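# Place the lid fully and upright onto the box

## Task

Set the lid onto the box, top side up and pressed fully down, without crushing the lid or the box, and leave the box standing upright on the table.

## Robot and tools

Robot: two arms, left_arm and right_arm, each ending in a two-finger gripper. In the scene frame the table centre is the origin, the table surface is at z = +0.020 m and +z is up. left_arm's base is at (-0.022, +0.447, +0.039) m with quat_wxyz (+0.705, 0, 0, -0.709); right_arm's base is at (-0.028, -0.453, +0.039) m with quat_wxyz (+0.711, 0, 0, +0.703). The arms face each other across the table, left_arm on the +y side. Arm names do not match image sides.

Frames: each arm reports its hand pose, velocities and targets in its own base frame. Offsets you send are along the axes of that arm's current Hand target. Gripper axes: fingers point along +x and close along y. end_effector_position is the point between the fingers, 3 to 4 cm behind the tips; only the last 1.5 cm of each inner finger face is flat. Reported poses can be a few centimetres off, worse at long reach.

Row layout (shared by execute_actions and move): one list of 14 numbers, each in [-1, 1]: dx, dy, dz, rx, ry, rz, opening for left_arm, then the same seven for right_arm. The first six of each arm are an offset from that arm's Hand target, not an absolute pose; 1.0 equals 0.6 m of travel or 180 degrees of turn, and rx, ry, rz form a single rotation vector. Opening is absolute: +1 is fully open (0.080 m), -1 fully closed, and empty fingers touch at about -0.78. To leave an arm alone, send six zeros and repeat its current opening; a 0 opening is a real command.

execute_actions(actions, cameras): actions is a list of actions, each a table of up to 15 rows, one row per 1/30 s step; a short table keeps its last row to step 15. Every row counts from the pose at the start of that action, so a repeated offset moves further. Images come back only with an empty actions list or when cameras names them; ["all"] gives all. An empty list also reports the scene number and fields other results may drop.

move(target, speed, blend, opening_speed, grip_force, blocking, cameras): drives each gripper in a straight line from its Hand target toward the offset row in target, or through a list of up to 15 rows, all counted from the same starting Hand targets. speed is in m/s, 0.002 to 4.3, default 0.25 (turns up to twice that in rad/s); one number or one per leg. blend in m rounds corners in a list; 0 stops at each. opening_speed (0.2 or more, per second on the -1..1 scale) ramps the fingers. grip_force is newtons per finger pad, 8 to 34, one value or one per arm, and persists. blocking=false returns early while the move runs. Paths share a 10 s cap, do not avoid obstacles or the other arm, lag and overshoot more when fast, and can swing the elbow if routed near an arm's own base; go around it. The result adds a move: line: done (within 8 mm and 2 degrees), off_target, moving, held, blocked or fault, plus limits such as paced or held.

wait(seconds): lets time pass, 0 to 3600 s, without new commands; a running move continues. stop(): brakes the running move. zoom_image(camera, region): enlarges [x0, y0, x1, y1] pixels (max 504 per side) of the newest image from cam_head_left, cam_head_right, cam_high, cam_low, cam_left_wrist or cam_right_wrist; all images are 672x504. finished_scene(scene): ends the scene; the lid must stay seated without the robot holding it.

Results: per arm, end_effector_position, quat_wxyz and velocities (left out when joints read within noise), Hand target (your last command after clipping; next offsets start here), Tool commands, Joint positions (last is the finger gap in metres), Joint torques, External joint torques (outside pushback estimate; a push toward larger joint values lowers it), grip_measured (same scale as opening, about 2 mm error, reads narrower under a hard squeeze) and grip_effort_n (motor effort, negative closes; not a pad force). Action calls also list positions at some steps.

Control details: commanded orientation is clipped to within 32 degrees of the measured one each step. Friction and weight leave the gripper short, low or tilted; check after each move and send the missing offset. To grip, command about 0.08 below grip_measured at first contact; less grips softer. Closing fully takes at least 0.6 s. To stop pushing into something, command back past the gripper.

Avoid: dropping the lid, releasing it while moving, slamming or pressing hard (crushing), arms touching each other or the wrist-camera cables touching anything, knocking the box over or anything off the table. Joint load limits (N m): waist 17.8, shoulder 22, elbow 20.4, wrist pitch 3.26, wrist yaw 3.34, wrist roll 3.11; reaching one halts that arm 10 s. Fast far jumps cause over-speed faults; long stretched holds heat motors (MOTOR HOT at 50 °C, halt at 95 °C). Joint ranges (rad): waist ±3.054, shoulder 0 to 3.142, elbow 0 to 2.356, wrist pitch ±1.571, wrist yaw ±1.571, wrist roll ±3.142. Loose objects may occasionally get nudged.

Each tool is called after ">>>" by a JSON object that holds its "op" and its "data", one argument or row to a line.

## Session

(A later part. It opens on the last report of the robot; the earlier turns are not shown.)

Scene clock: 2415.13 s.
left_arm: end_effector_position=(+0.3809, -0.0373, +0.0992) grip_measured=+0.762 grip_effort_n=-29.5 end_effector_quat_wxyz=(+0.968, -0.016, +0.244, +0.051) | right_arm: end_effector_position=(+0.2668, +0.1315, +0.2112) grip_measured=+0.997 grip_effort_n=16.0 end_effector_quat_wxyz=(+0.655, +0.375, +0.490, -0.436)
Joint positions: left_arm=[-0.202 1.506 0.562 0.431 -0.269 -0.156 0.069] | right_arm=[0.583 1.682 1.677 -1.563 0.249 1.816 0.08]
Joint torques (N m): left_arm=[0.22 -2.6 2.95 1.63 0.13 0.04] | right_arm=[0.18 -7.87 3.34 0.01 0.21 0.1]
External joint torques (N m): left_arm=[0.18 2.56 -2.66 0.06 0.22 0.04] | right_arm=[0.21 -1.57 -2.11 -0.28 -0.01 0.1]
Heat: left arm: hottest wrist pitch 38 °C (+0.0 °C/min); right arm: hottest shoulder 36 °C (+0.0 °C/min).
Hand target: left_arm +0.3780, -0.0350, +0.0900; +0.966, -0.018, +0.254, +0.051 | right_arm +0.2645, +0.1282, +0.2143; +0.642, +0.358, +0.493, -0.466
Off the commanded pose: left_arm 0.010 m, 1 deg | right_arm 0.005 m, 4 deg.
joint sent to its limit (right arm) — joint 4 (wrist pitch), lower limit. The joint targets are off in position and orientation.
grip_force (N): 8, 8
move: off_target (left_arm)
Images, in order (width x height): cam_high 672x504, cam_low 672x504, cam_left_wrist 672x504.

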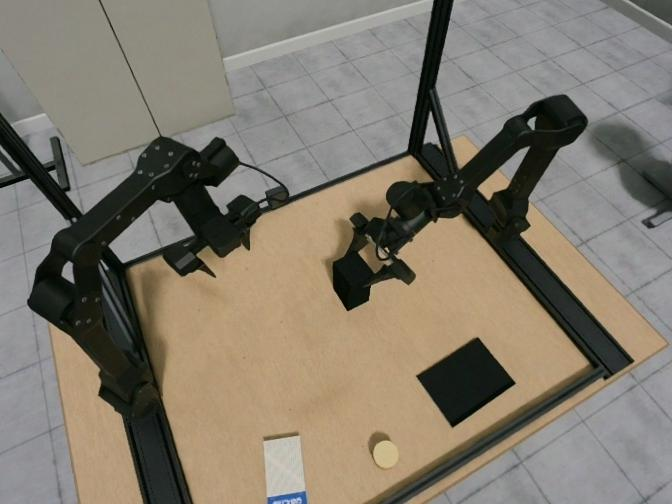

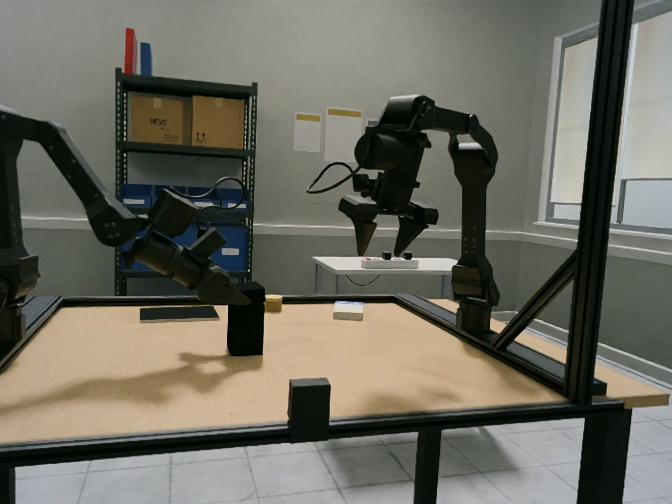

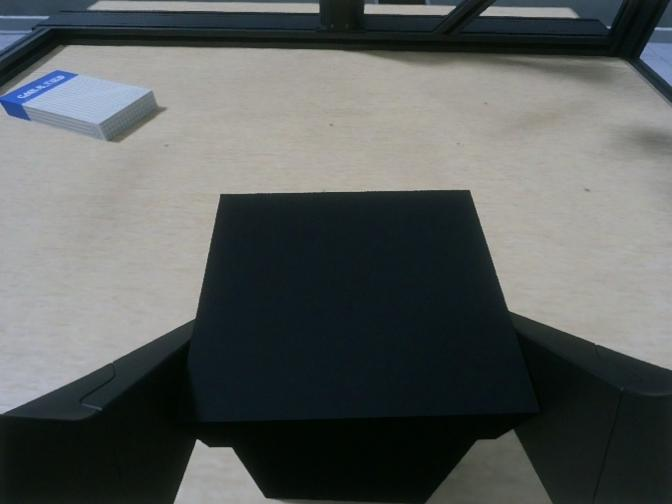

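>>> {"op": "move", "data": {
  "target": [
    [-0.022,0.003,0.042,0,0,0,0.45,0,0,0,0,0,0,1],
    [-0.0095,0.005,0.052,-0.0186,0.058,-0.017,0.45,0,0,0,0,0,0,1]
  ],
  "speed": 0.06,
  "cameras": ["cam_left_wrist","cam_low","cam_high"]
}}

>>> {"op": "zoom_image", "data": {
  "camera": "cam_left_wrist",
  "region": [170, 370, 570, 504]
}}

>>> {"op": "zoom_image", "data": {
  "camera": "cam_high",
  "region": [320, 238, 382, 310]
}}

>>> {"op": "zoom_image", "data": {
  "camera": "cam_low",
  "region": [212, 275, 282, 365]
}}

Scene clock: 2467.30 s.
left_arm: end_effector_position=(+0.3821, -0.0328, +0.1112) grip_measured=+0.762 grip_effort_n=-30.0 end_effector_quat_wxyz=(+0.935, -0.050, +0.349, +0.027) | right_arm: end_effector_position=(+0.2668, +0.1315, +0.2112) grip_measured=+0.997 grip_effort_n=16.0 end_effector_quat_wxyz=(+0.655, +0.375, +0.490, -0.436)
Joint positions: left_arm=[-0.13 1.471 0.772 -0.022 -0.114 -0.199 0.069] | right_arm=[0.583 1.682 1.677 -1.563 0.249 1.816 0.08]
Joint torques (N m): left_arm=[0.23 -4.1 7.74 1.16 0.15 -0.11] | right_arm=[0.2 -7.82 3.39 0.02 0.2 0.11]
External joint torques (N m): left_arm=[0.23 1.33 1.59 -0.28 0.21 -0.12] | right_arm=[0.21 -1.53 -2.08 -0.28 -0.01 0.12]
Heat: left arm: hottest wrist pitch 35 °C (-4.0 °C/min); right arm: hottest shoulder 36 °C (+0.0 °C/min).
Hand target: left_arm +0.3880, -0.0306, +0.1199; +0.939, -0.057, +0.339, +0.031 | right_arm +0.2645, +0.1282, +0.2143; +0.642, +0.358, +0.493, -0.466
Off the commanded pose: left_arm 0.011 m, 2 deg | right_arm 0.005 m, 4 deg.
joint sent to its limit (right arm) — joint 4 (wrist pitch), lower limit. The joint targets are off in position and orientation.
grip_force (N): 8, 8
move: off_target (left_arm)
Images, in order (width x height): cam_high 672x504, cam_low 672x504, cam_left_wrist 672x504.

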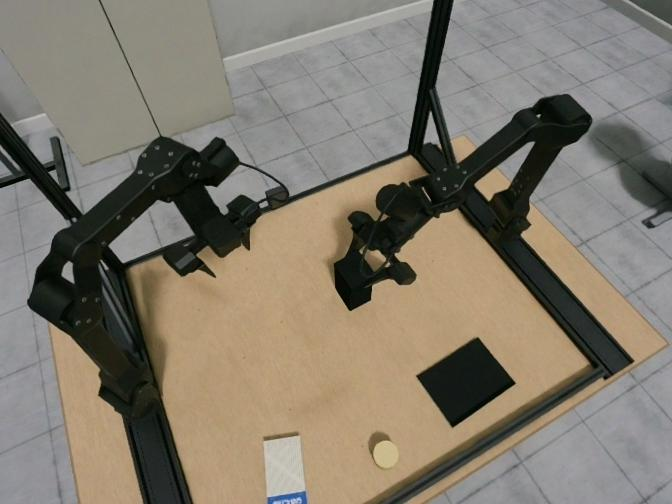

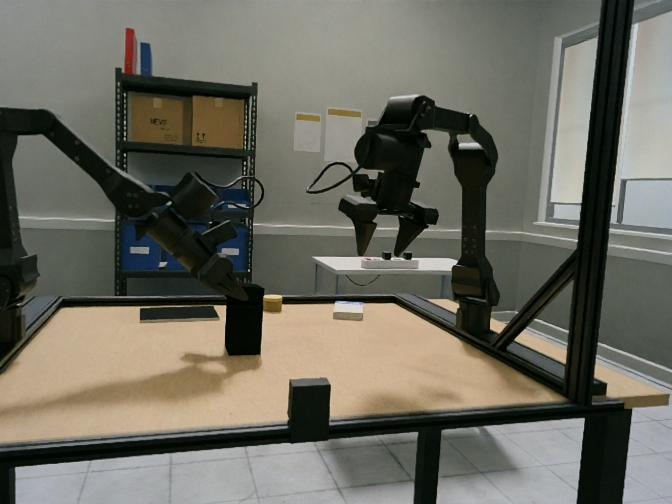

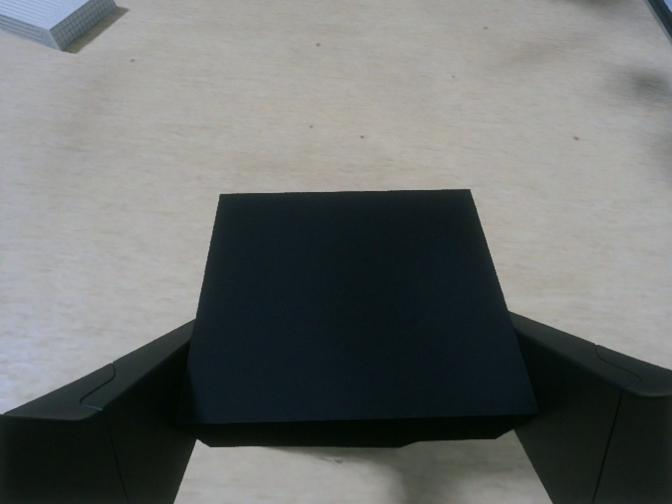

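Scaled by 1.260 from the camera's image (finer frame: 960x720).

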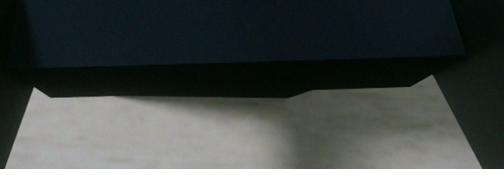

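Scaled by 7.000 from the camera's image (finer frame: 960x720).

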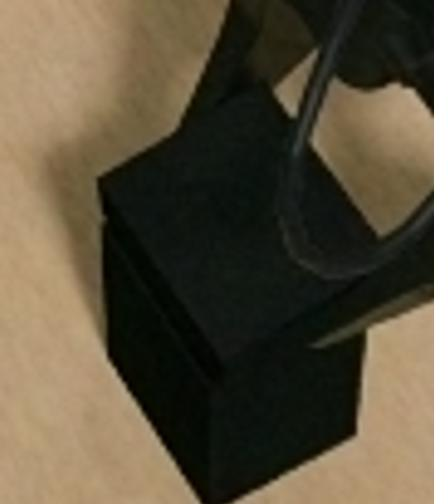

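Scaled by 5.600 from the camera's image (finer frame: 960x720).

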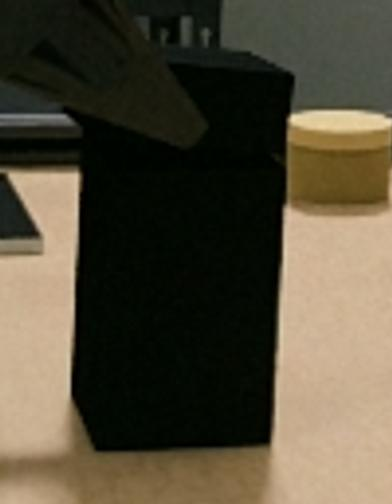

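>>> {"op": "move", "data": {
  "target": [0.014,0.004,-0.0335,0,0,0,0.45,0,0,0,0,0,0,1],
  "speed": 0.03,
  "cameras": ["cam_left_wrist","cam_low","cam_high"]
}}

>>> {"op": "zoom_image", "data": {
  "camera": "cam_left_wrist",
  "region": [170, 370, 570, 504]
}}

>>> {"op": "zoom_image", "data": {
  "camera": "cam_high",
  "region": [320, 238, 382, 310]
}}

>>> {"op": "zoom_image", "data": {
  "camera": "cam_low",
  "region": [212, 275, 282, 365]
}}

Scene clock: 2487.13 s.
left_arm: end_effector_position=(+0.3836, -0.0320, +0.1056) grip_measured=+0.762 grip_effort_n=-30.5 end_effector_quat_wxyz=(+0.941, -0.051, +0.333, +0.030) | right_arm: end_effector_position=(+0.2668, +0.1315, +0.2112) grip_measured=+0.997 grip_effort_n=16.0 end_effector_quat_wxyz=(+0.655, +0.375, +0.490, -0.436)
Joint positions: left_arm=[-0.132 1.482 0.731 0.064 -0.125 -0.2 0.069] | right_arm=[0.583 1.682 1.677 -1.563 0.249 1.816 0.08]
Joint torques (N m): left_arm=[-0.04 -3.42 3.57 1.72 0.07 -0.14] | right_arm=[0.22 -7.86 3.33 0 0.23 0.13]
External joint torques (N m): left_arm=[-0.09 2.03 -2.55 0.23 0.14 -0.15] | right_arm=[0.22 -1.55 -2.1 -0.27 0.02 0.14]
Heat: left arm: hottest wrist pitch 35 °C (-2.0 °C/min); right arm: hottest shoulder 36 °C (+0.0 °C/min).
Hand target: left_arm +0.3815, -0.0307, +0.0990; +0.939, -0.057, +0.339, +0.031 | right_arm +0.2645, +0.1282, +0.2143; +0.642, +0.358, +0.493, -0.466
Off the commanded pose: left_arm 0.007 m, 1 deg | right_arm 0.005 m, 4 deg.
joint sent to its limit (right arm) — joint 4 (wrist pitch), lower limit. The joint targets are off in position and orientation.
grip_force (N): 8, 8
move: done
Images, in order (width x height): cam_high 672x504, cam_low 672x504, cam_left_wrist 672x504.

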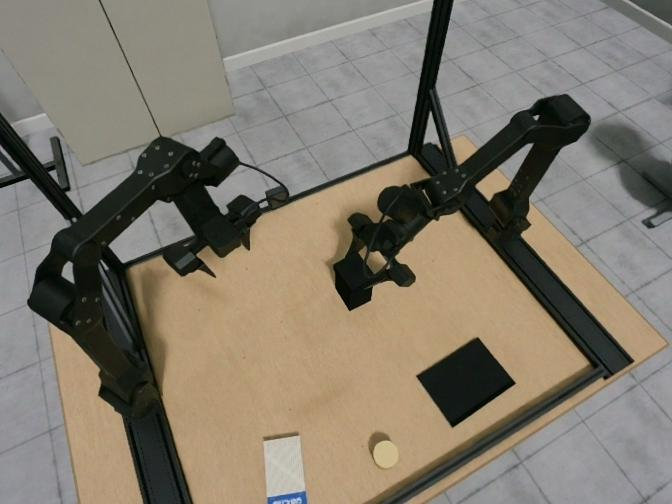

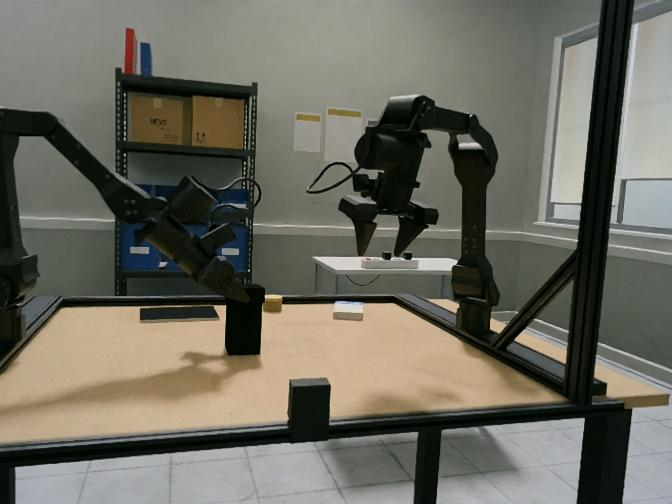

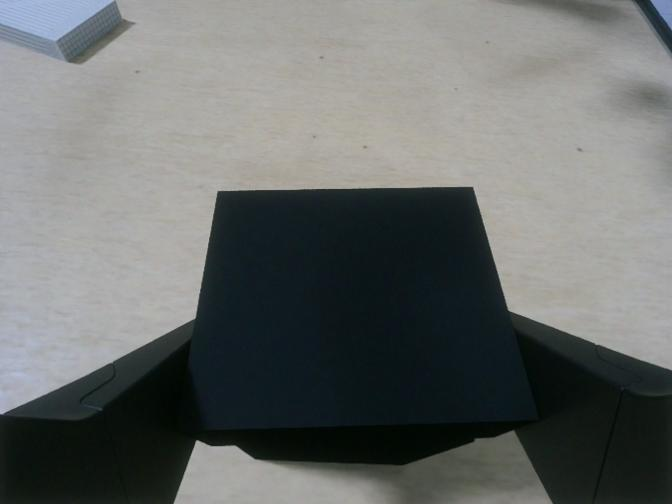

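Scaled by 1.260 from the camera's image (finer frame: 960x720).

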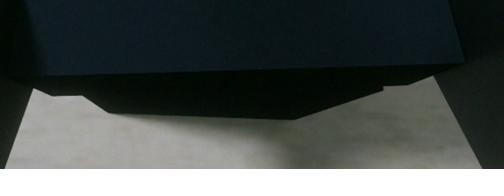

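Scaled by 7.000 from the camera's image (finer frame: 960x720).

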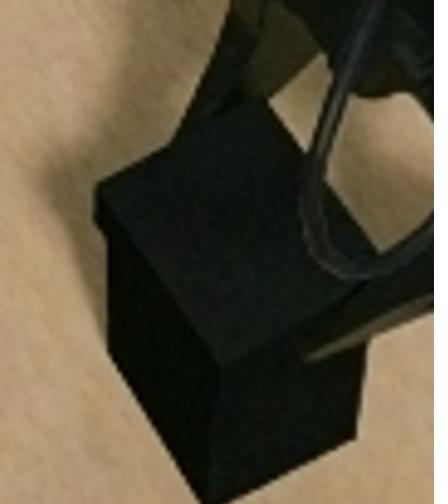

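Scaled by 5.600 from the camera's image (finer frame: 960x720).

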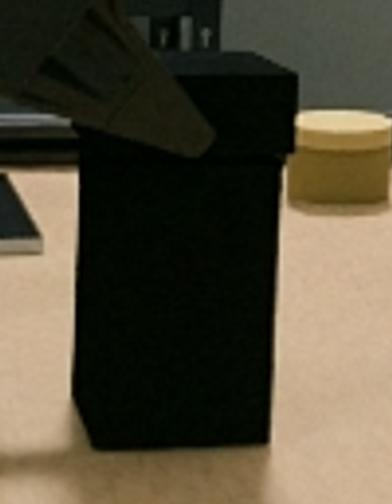

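>>> {"op": "move", "data": {
  "target": [
    [-0.0243,0.0045,0.0237,0.041,-0.062,-0.016,0.45,0,0,0,0,0,0,1],
    [-0.012,0.0062,0.009,0.041,-0.062,-0.016,0.45,0,0,0,0,0,0,1]
  ],
  "speed": 0.06,
  "cameras": ["cam_left_wrist","cam_low","cam_high"]
}}

>>> {"op": "zoom_image", "data": {
  "camera": "cam_left_wrist",
  "region": [170, 390, 360, 504]
}}

>>> {"op": "zoom_image", "data": {
  "camera": "cam_left_wrist",
  "region": [380, 390, 570, 504]
}}

>>> {"op": "zoom_image", "data": {
  "camera": "cam_low",
  "region": [212, 275, 282, 365]
}}

Scene clock: 2525.37 s.
left_arm: end_effector_position=(+0.3783, -0.0295, +0.1059) grip_measured=+0.762 grip_effort_n=-30.5 end_effector_quat_wxyz=(+0.968, -0.006, +0.252, -0.011) | right_arm: end_effector_position=(+0.2668, +0.1315, +0.2112) grip_measured=+0.997 grip_effort_n=16.5 end_effector_quat_wxyz=(+0.655, +0.375, +0.490, -0.436)
Joint positions: left_arm=[-0.104 1.453 0.559 0.383 -0.066 -0.056 0.069] | right_arm=[0.583 1.682 1.677 -1.563 0.249 1.816 0.08]
Joint torques (N m): left_arm=[0.25 -3.89 4.2 2.59 0.17 0.17] | right_arm=[0.19 -7.87 3.3 0.02 0.22 0.09]
External joint torques (N m): left_arm=[0.23 1.04 -1.61 0.99 0.19 0.17] | right_arm=[0.25 -1.58 -2.18 -0.29 0 0.09]
Heat: left arm: hottest wrist pitch 38 °C (+3.0 °C/min); right arm: hottest shoulder 36 °C (+0.0 °C/min).
Hand target: left_arm +0.3790, -0.0264, +0.1074; +0.969, -0.002, +0.246, -0.009 | right_arm +0.2645, +0.1282, +0.2143; +0.642, +0.358, +0.493, -0.466
Off the commanded pose: left_arm 0.004 m, 1 deg | right_arm 0.005 m, 4 deg.
joint sent to its limit (right arm) — joint 4 (wrist pitch), lower limit. The joint targets are off in position and orientation.
grip_force (N): 8, 8
move: done
Images, in order (width x height): cam_high 672x504, cam_low 672x504, cam_left_wrist 672x504.

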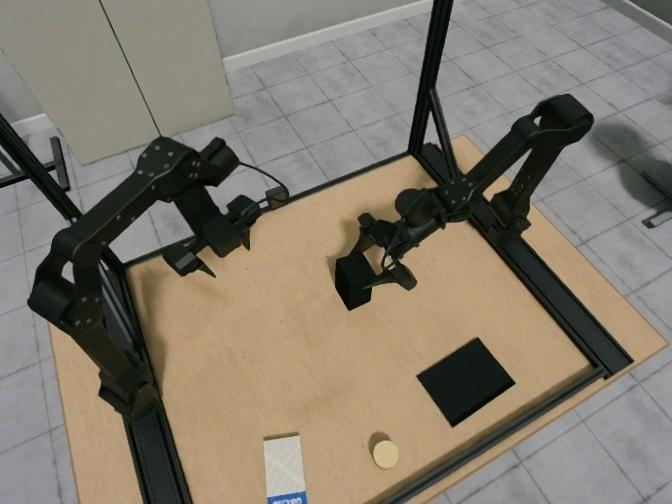

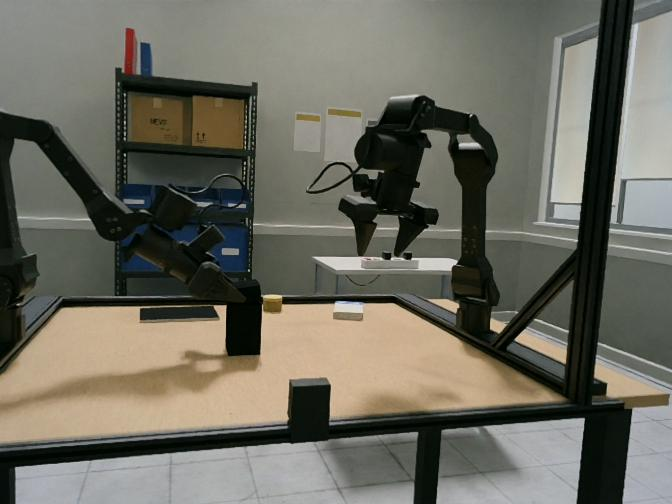

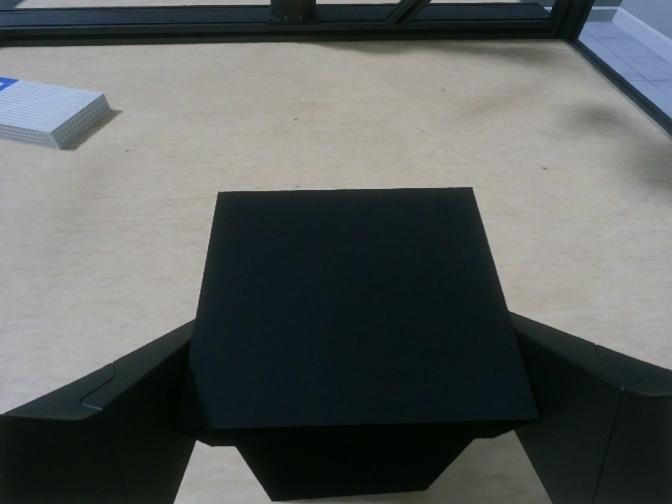

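Scaled by 2.653 from the camera's image (finer frame: 960x720).

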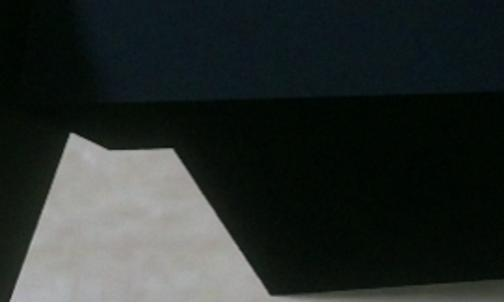

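Scaled by 2.653 from the camera's image (finer frame: 960x720).

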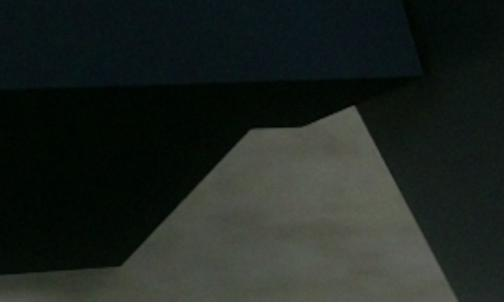

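Scaled by 5.600 from the camera's image (finer frame: 960x720).

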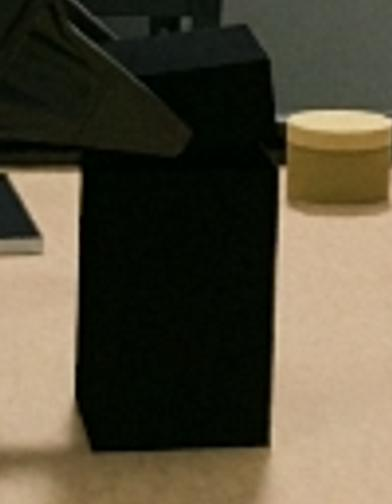

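>>> {"op": "move", "data": {
  "target": [0.006,0.0,-0.0146,-0.0069,0,0.0127,0.45,0,0,0,0,0,0,1],
  "speed": 0.03,
  "cameras": ["cam_left_wrist","cam_low","cam_high"]
}}

>>> {"op": "zoom_image", "data": {
  "camera": "cam_left_wrist",
  "region": [170, 390, 360, 504]
}}

>>> {"op": "zoom_image", "data": {
  "camera": "cam_left_wrist",
  "region": [380, 390, 570, 504]
}}

>>> {"op": "zoom_image", "data": {
  "camera": "cam_low",
  "region": [212, 275, 282, 365]
}}

Scene clock: 2550.97 s.
left_arm: end_effector_position=(+0.3791, -0.0298, +0.1011) grip_measured=+0.762 grip_effort_n=-30.5 end_effector_quat_wxyz=(+0.970, -0.010, +0.245, +0.006) | right_arm: end_effector_position=(+0.2668, +0.1315, +0.2112) grip_measured=+0.997 grip_effort_n=16.0 end_effector_quat_wxyz=(+0.655, +0.375, +0.490, -0.436)
Joint positions: left_arm=[-0.124 1.477 0.542 0.437 -0.115 -0.082 0.069] | right_arm=[0.583 1.682 1.677 -1.563 0.249 1.816 0.08]
Joint torques (N m): left_arm=[-0.2 -3.23 3.55 2.13 -0.26 -0.05] | right_arm=[0.18 -7.9 3.34 0.02 0.21 0.13]
External joint torques (N m): left_arm=[-0.25 1.73 -2.09 0.54 -0.21 -0.05] | right_arm=[0.23 -1.63 -2.12 -0.28 -0.01 0.14]
Heat: left arm: hottest wrist pitch 39 °C (+4.0 °C/min); right arm: hottest shoulder 36 °C (+0.0 °C/min).
Hand target: left_arm +0.3780, -0.0265, +0.0980; +0.969, -0.008, +0.246, +0.013 | right_arm +0.2645, +0.1282, +0.2143; +0.642, +0.358, +0.493, -0.466
Off the commanded pose: left_arm 0.005 m, 1 deg | right_arm 0.005 m, 4 deg.
joint sent to its limit (right arm) — joint 4 (wrist pitch), lower limit. The joint targets are off in position and orientation.
grip_force (N): 8, 8
move: done
Images, in order (width x height): cam_high 672x504, cam_low 672x504, cam_left_wrist 672x504.

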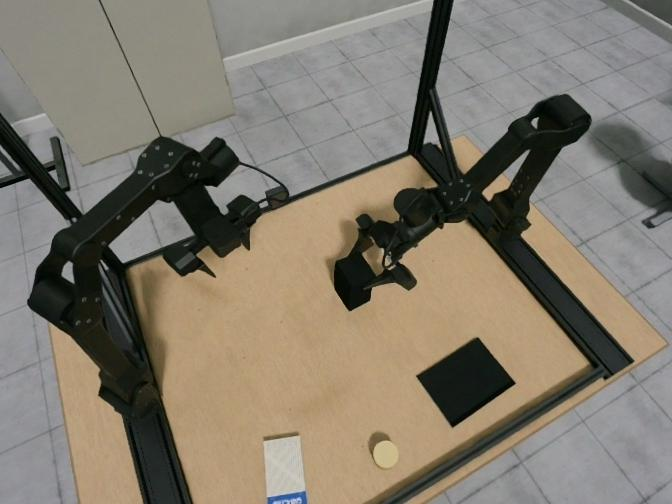

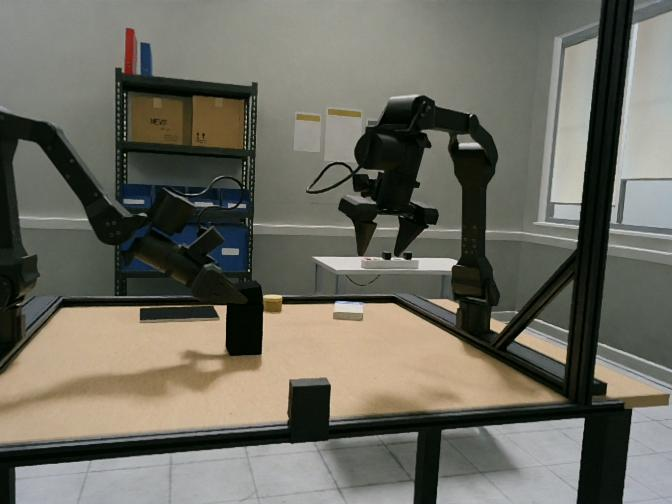

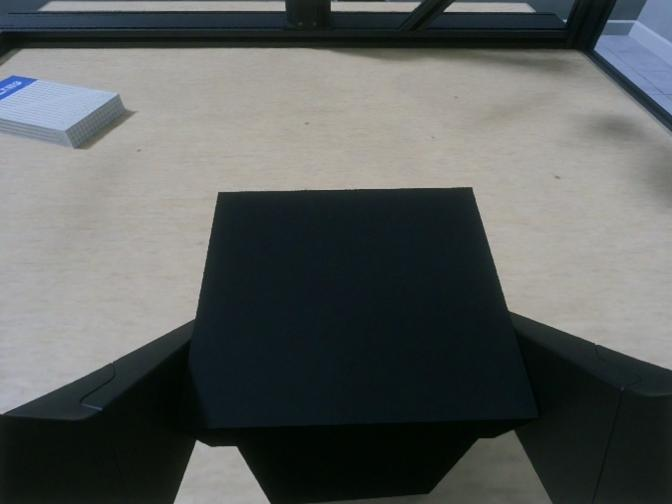

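Scaled by 2.653 from the camera's image (finer frame: 960x720).

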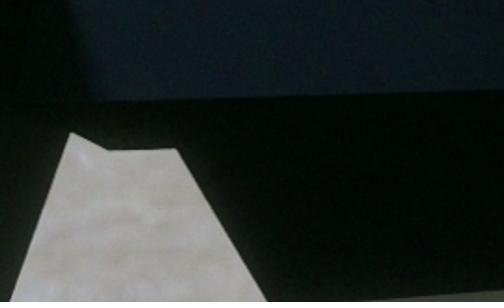

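Scaled by 2.653 from the camera's image (finer frame: 960x720).

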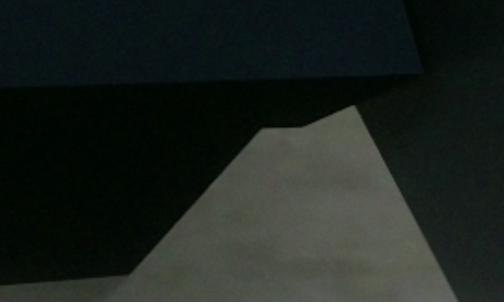

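Scaled by 5.600 from the camera's image (finer frame: 960x720).

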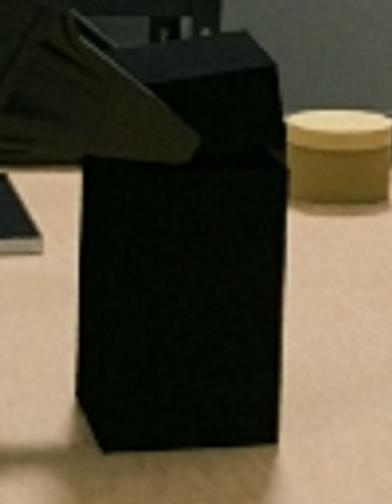

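>>> {"op": "move", "data": {
  "target": [
    [-0.0225,0.0028,0.0372,-0.0409,-0.011,0.0147,0.45,0,0,0,0,0,0,1],
    [-0.0145,0.0028,0.0225,-0.0409,-0.011,0.0147,0.45,0,0,0,0,0,0,1]
  ],
  "speed": 0.06,
  "cameras": ["cam_left_wrist","cam_low","cam_high"]
}}

>>> {"op": "zoom_image", "data": {
  "camera": "cam_left_wrist",
  "region": [170, 390, 360, 504]
}}

>>> {"op": "zoom_image", "data": {
  "camera": "cam_left_wrist",
  "region": [380, 390, 570, 504]
}}

>>> {"op": "zoom_image", "data": {
  "camera": "cam_high",
  "region": [320, 238, 382, 310]
}}

>>> {"op": "zoom_image", "data": {
  "camera": "cam_low",
  "region": [212, 275, 282, 365]
}}

Scene clock: 2585.60 s.
left_arm: end_effector_position=(+0.3748, -0.0272, +0.1097) grip_measured=+0.762 grip_effort_n=-30.0 end_effector_quat_wxyz=(+0.968, -0.064, +0.238, +0.046) | right_arm: end_effector_position=(+0.2668, +0.1315, +0.2112) grip_measured=+0.997 grip_effort_n=16.0 end_effector_quat_wxyz=(+0.655, +0.375, +0.490, -0.436)
Joint positions: left_arm=[-0.147 1.436 0.544 0.397 -0.187 -0.217 0.069] | right_arm=[0.583 1.682 1.677 -1.563 0.249 1.816 0.08]
Joint torques (N m): left_arm=[-0.21 -3.74 4.9 2.57 -0.24 -0.09] | right_arm=[0.26 -7.82 3.41 0 0.24 0.11]
External joint torques (N m): left_arm=[-0.24 1.08 -0.96 0.96 -0.17 -0.1] | right_arm=[0.24 -1.46 -2.07 -0.29 0.02 0.11]
Heat: left arm: hottest wrist pitch 39 °C (+1.0 °C/min); right arm: hottest shoulder 36 °C (+0.0 °C/min).
Hand target: left_arm +0.3767, -0.0247, +0.1140; +0.970, -0.064, +0.228, +0.051 | right_arm +0.2645, +0.1282, +0.2143; +0.642, +0.358, +0.493, -0.466
Off the commanded pose: left_arm 0.005 m, 1 deg | right_arm 0.005 m, 4 deg.
joint sent to its limit (right arm) — joint 4 (wrist pitch), lower limit. The joint targets are off in position and orientation.
grip_force (N): 8, 8
move: done
Images, in order (width x height): cam_high 672x504, cam_low 672x504, cam_left_wrist 672x504.

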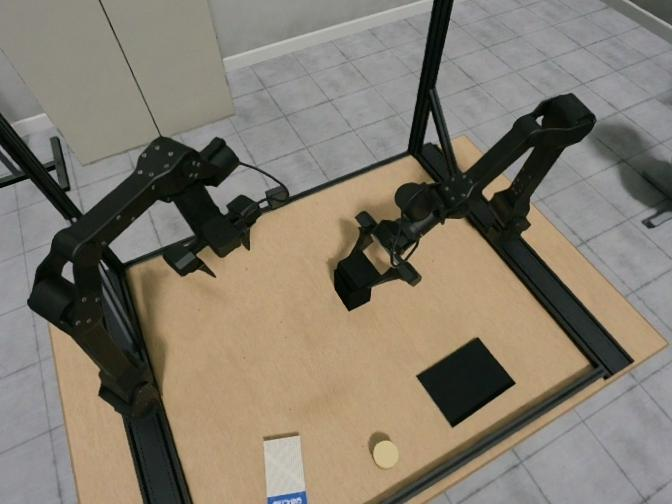

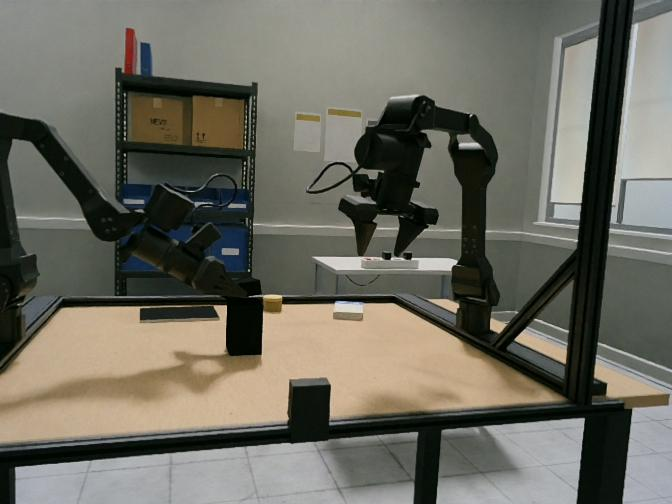

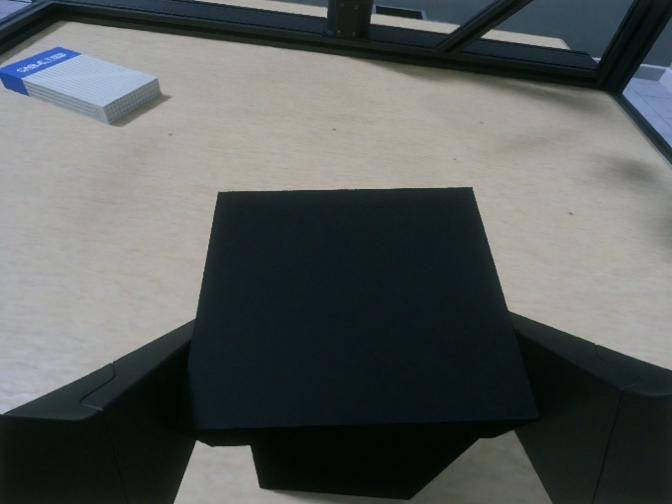

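Scaled by 2.653 from the camera's image (finer frame: 960x720).

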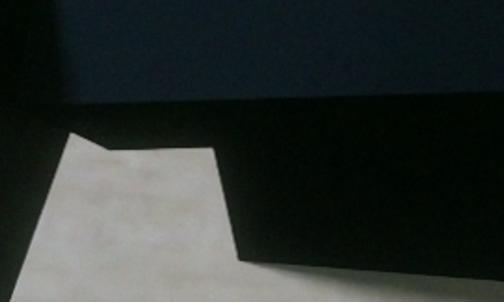

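Scaled by 2.653 from the camera's image (finer frame: 960x720).

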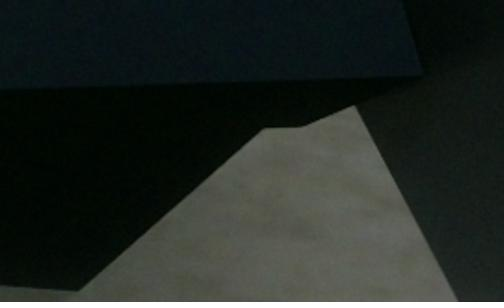

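Scaled by 7.000 from the camera's image (finer frame: 960x720).

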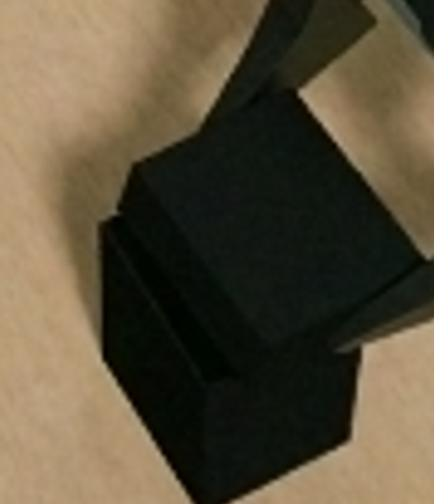

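Scaled by 5.600 from the camera's image (finer frame: 960x720).

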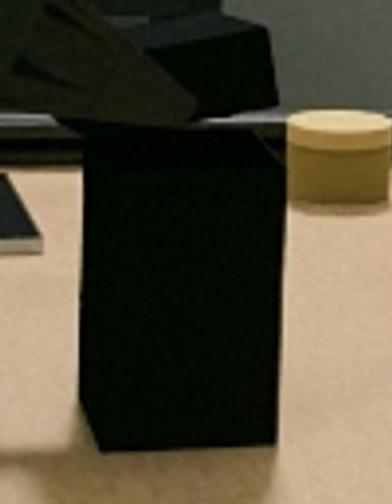

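>>> {"op": "move", "data": {
  "target": [
    [-0.004,0,-0.003,0.0083,0,-0.017,0.45,0,0,0,0,0,0,1],
    [0.0127,0.0026,-0.0233,0.0083,0,-0.017,0.45,0,0,0,0,0,0,1]
  ],
  "speed": 0.03,
  "cameras": ["cam_left_wrist","cam_low","cam_high"]
}}

>>> {"op": "zoom_image", "data": {
  "camera": "cam_left_wrist",
  "region": [170, 370, 570, 504]
}}

>>> {"op": "zoom_image", "data": {
  "camera": "cam_high",
  "region": [320, 238, 382, 310]
}}

>>> {"op": "zoom_image", "data": {
  "camera": "cam_low",
  "region": [212, 275, 282, 365]
}}

Scene clock: 2632.97 s.
left_arm: end_effector_position=(+0.3773, -0.0285, +0.0982) grip_measured=+0.762 grip_effort_n=-30.5 end_effector_quat_wxyz=(+0.971, -0.061, +0.230, +0.019) | right_arm: end_effector_position=(+0.2668, +0.1315, +0.2112) grip_measured=+0.997 grip_effort_n=16.0 end_effector_quat_wxyz=(+0.655, +0.375, +0.490, -0.436)
Joint positions: left_arm=[-0.122 1.488 0.507 0.512 -0.118 -0.183 0.069] | right_arm=[0.583 1.682 1.677 -1.563 0.249 1.816 0.08]
Joint torques (N m): left_arm=[0.27 -3.53 3.74 2.4 0.14 0.18] | right_arm=[0.28 -7.79 3.31 0.01 0.23 0.11]
External joint torques (N m): left_arm=[0.26 1.35 -1.73 0.81 0.18 0.18] | right_arm=[0.26 -1.37 -2.24 -0.3 0.01 0.12]
Heat: left arm: hottest wrist pitch 46 °C (+7.0 °C/min); right arm: hottest shoulder 36 °C (+0.0 °C/min).
Hand target: left_arm +0.3772, -0.0247, +0.0980; +0.972, -0.058, +0.227, +0.023 | right_arm +0.2645, +0.1282, +0.2143; +0.642, +0.358, +0.493, -0.466
Off the commanded pose: left_arm 0.004 m, 1 deg | right_arm 0.005 m, 4 deg.
joint sent to its limit (right arm) — joint 4 (wrist pitch), lower limit. The joint targets are off in position and orientation.
grip_force (N): 8, 8
move: done
Images, in order (width x height): cam_high 672x504, cam_low 672x504, cam_left_wrist 672x504.

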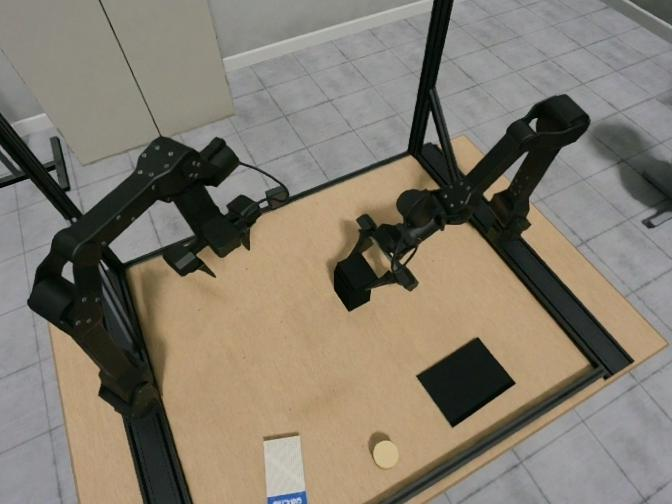

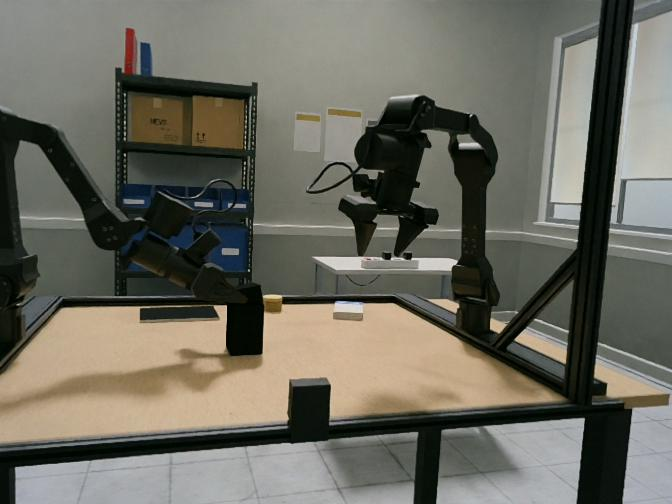

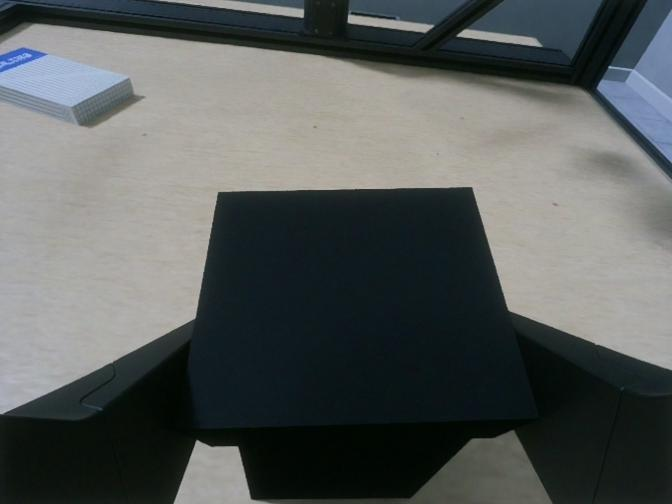

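Scaled by 1.260 from the camera's image (finer frame: 960x720).

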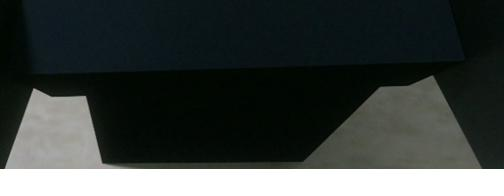

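Scaled by 7.000 from the camera's image (finer frame: 960x720).

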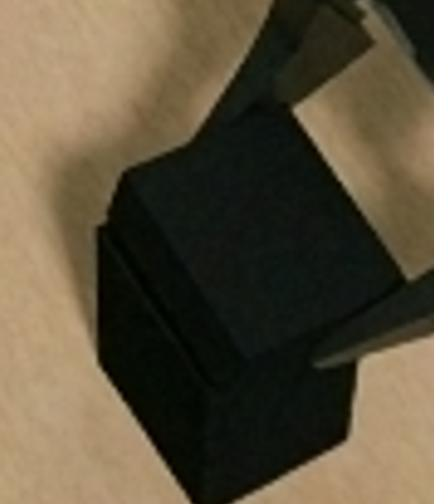

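Scaled by 5.600 from the camera's image (finer frame: 960x720).

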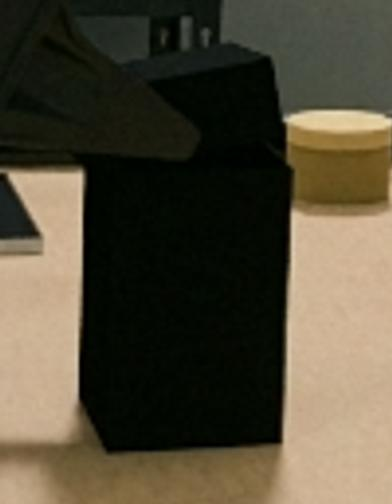

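>>> {"op": "move", "data": {
  "target": [0.0015,-0.0175,0.0,0,0,0,0.45,0,0,0,0,0,0,1],
  "speed": 0.03,
  "cameras": ["cam_left_wrist","cam_low","cam_high"]
}}

>>> {"op": "zoom_image", "data": {
  "camera": "cam_left_wrist",
  "region": [170, 370, 570, 504]
}}

>>> {"op": "zoom_image", "data": {
  "camera": "cam_high",
  "region": [320, 238, 382, 310]
}}

>>> {"op": "zoom_image", "data": {
  "camera": "cam_low",
  "region": [212, 275, 282, 365]
}}

Scene clock: 2648.27 s.
left_arm: end_effector_position=(+0.3768, -0.0331, +0.0971) grip_measured=+0.762 grip_effort_n=-30.0 end_effector_quat_wxyz=(+0.971, -0.060, +0.230, +0.023) | right_arm: end_effector_position=(+0.2668, +0.1315, +0.2112) grip_measured=+0.997 grip_effort_n=15.6 end_effector_quat_wxyz=(+0.655, +0.375, +0.490, -0.436)
Joint positions: left_arm=[-0.145 1.493 0.507 0.513 -0.146 -0.194 0.069] | right_arm=[0.583 1.682 1.677 -1.563 0.249 1.816 0.08]
Joint torques (N m): left_arm=[-0.35 -3.06 5.12 1.87 -0.14 -0.03] | right_arm=[0.22 -7.8 3.26 0.02 0.22 0.09]
External joint torques (N m): left_arm=[-0.36 1.89 -0.43 0.25 -0.09 -0.03] | right_arm=[0.2 -1.54 -2.14 -0.25 0 0.1]
Heat: left arm: hottest wrist pitch 46 °C (+6.1 °C/min); right arm: hottest shoulder 36 °C (+0.0 °C/min).
Hand target: left_arm +0.3788, -0.0351, +0.0987; +0.972, -0.058, +0.227, +0.023 | right_arm +0.2645, +0.1282, +0.2143; +0.642, +0.358, +0.493, -0.466
Off the commanded pose: left_arm 0.003 m, 1 deg | right_arm 0.005 m, 4 deg.
joint sent to its limit (right arm) — joint 4 (wrist pitch), lower limit. The joint targets are off in position and orientation.
grip_force (N): 8, 8
move: done
Images, in order (width x height): cam_high 672x504, cam_low 672x504, cam_left_wrist 672x504.

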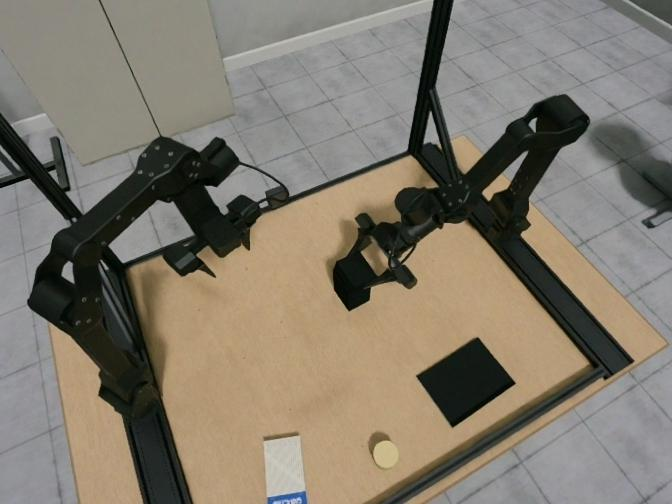

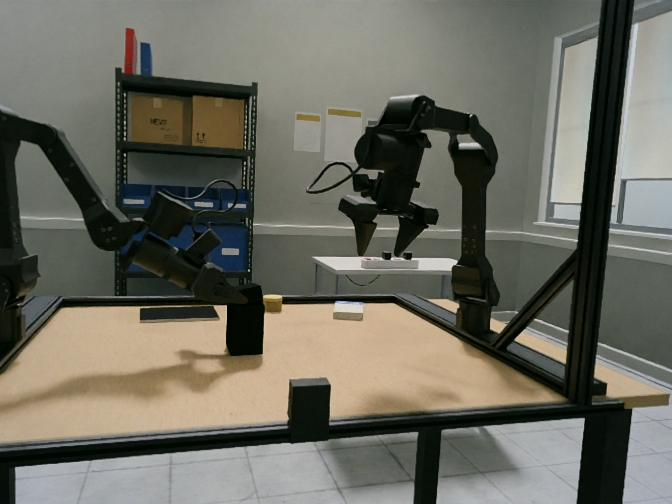

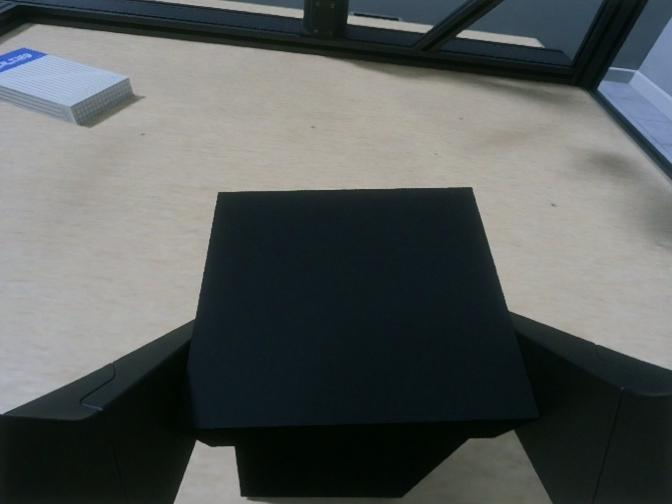

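Scaled by 1.260 from the camera's image (finer frame: 960x720).

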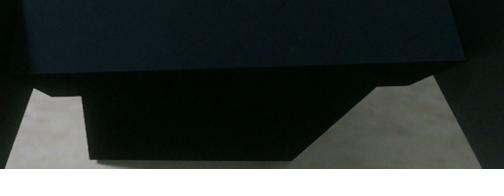

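Scaled by 7.000 from the camera's image (finer frame: 960x720).

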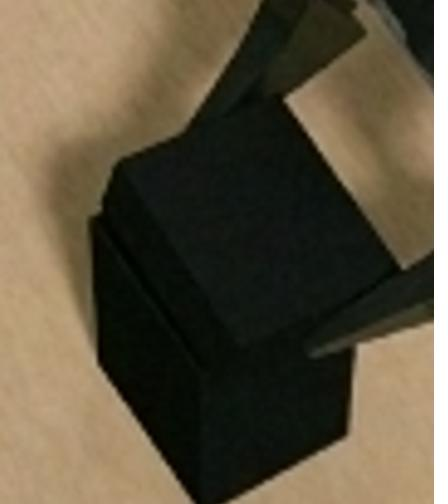

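Scaled by 5.600 from the camera's image (finer frame: 960x720).

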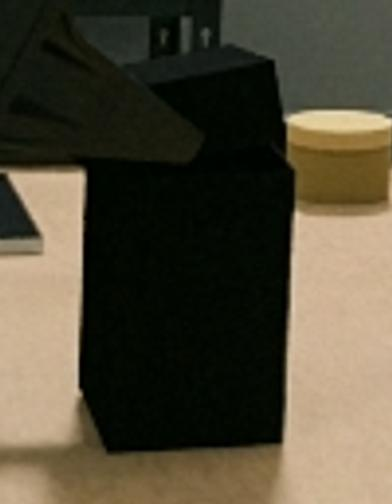

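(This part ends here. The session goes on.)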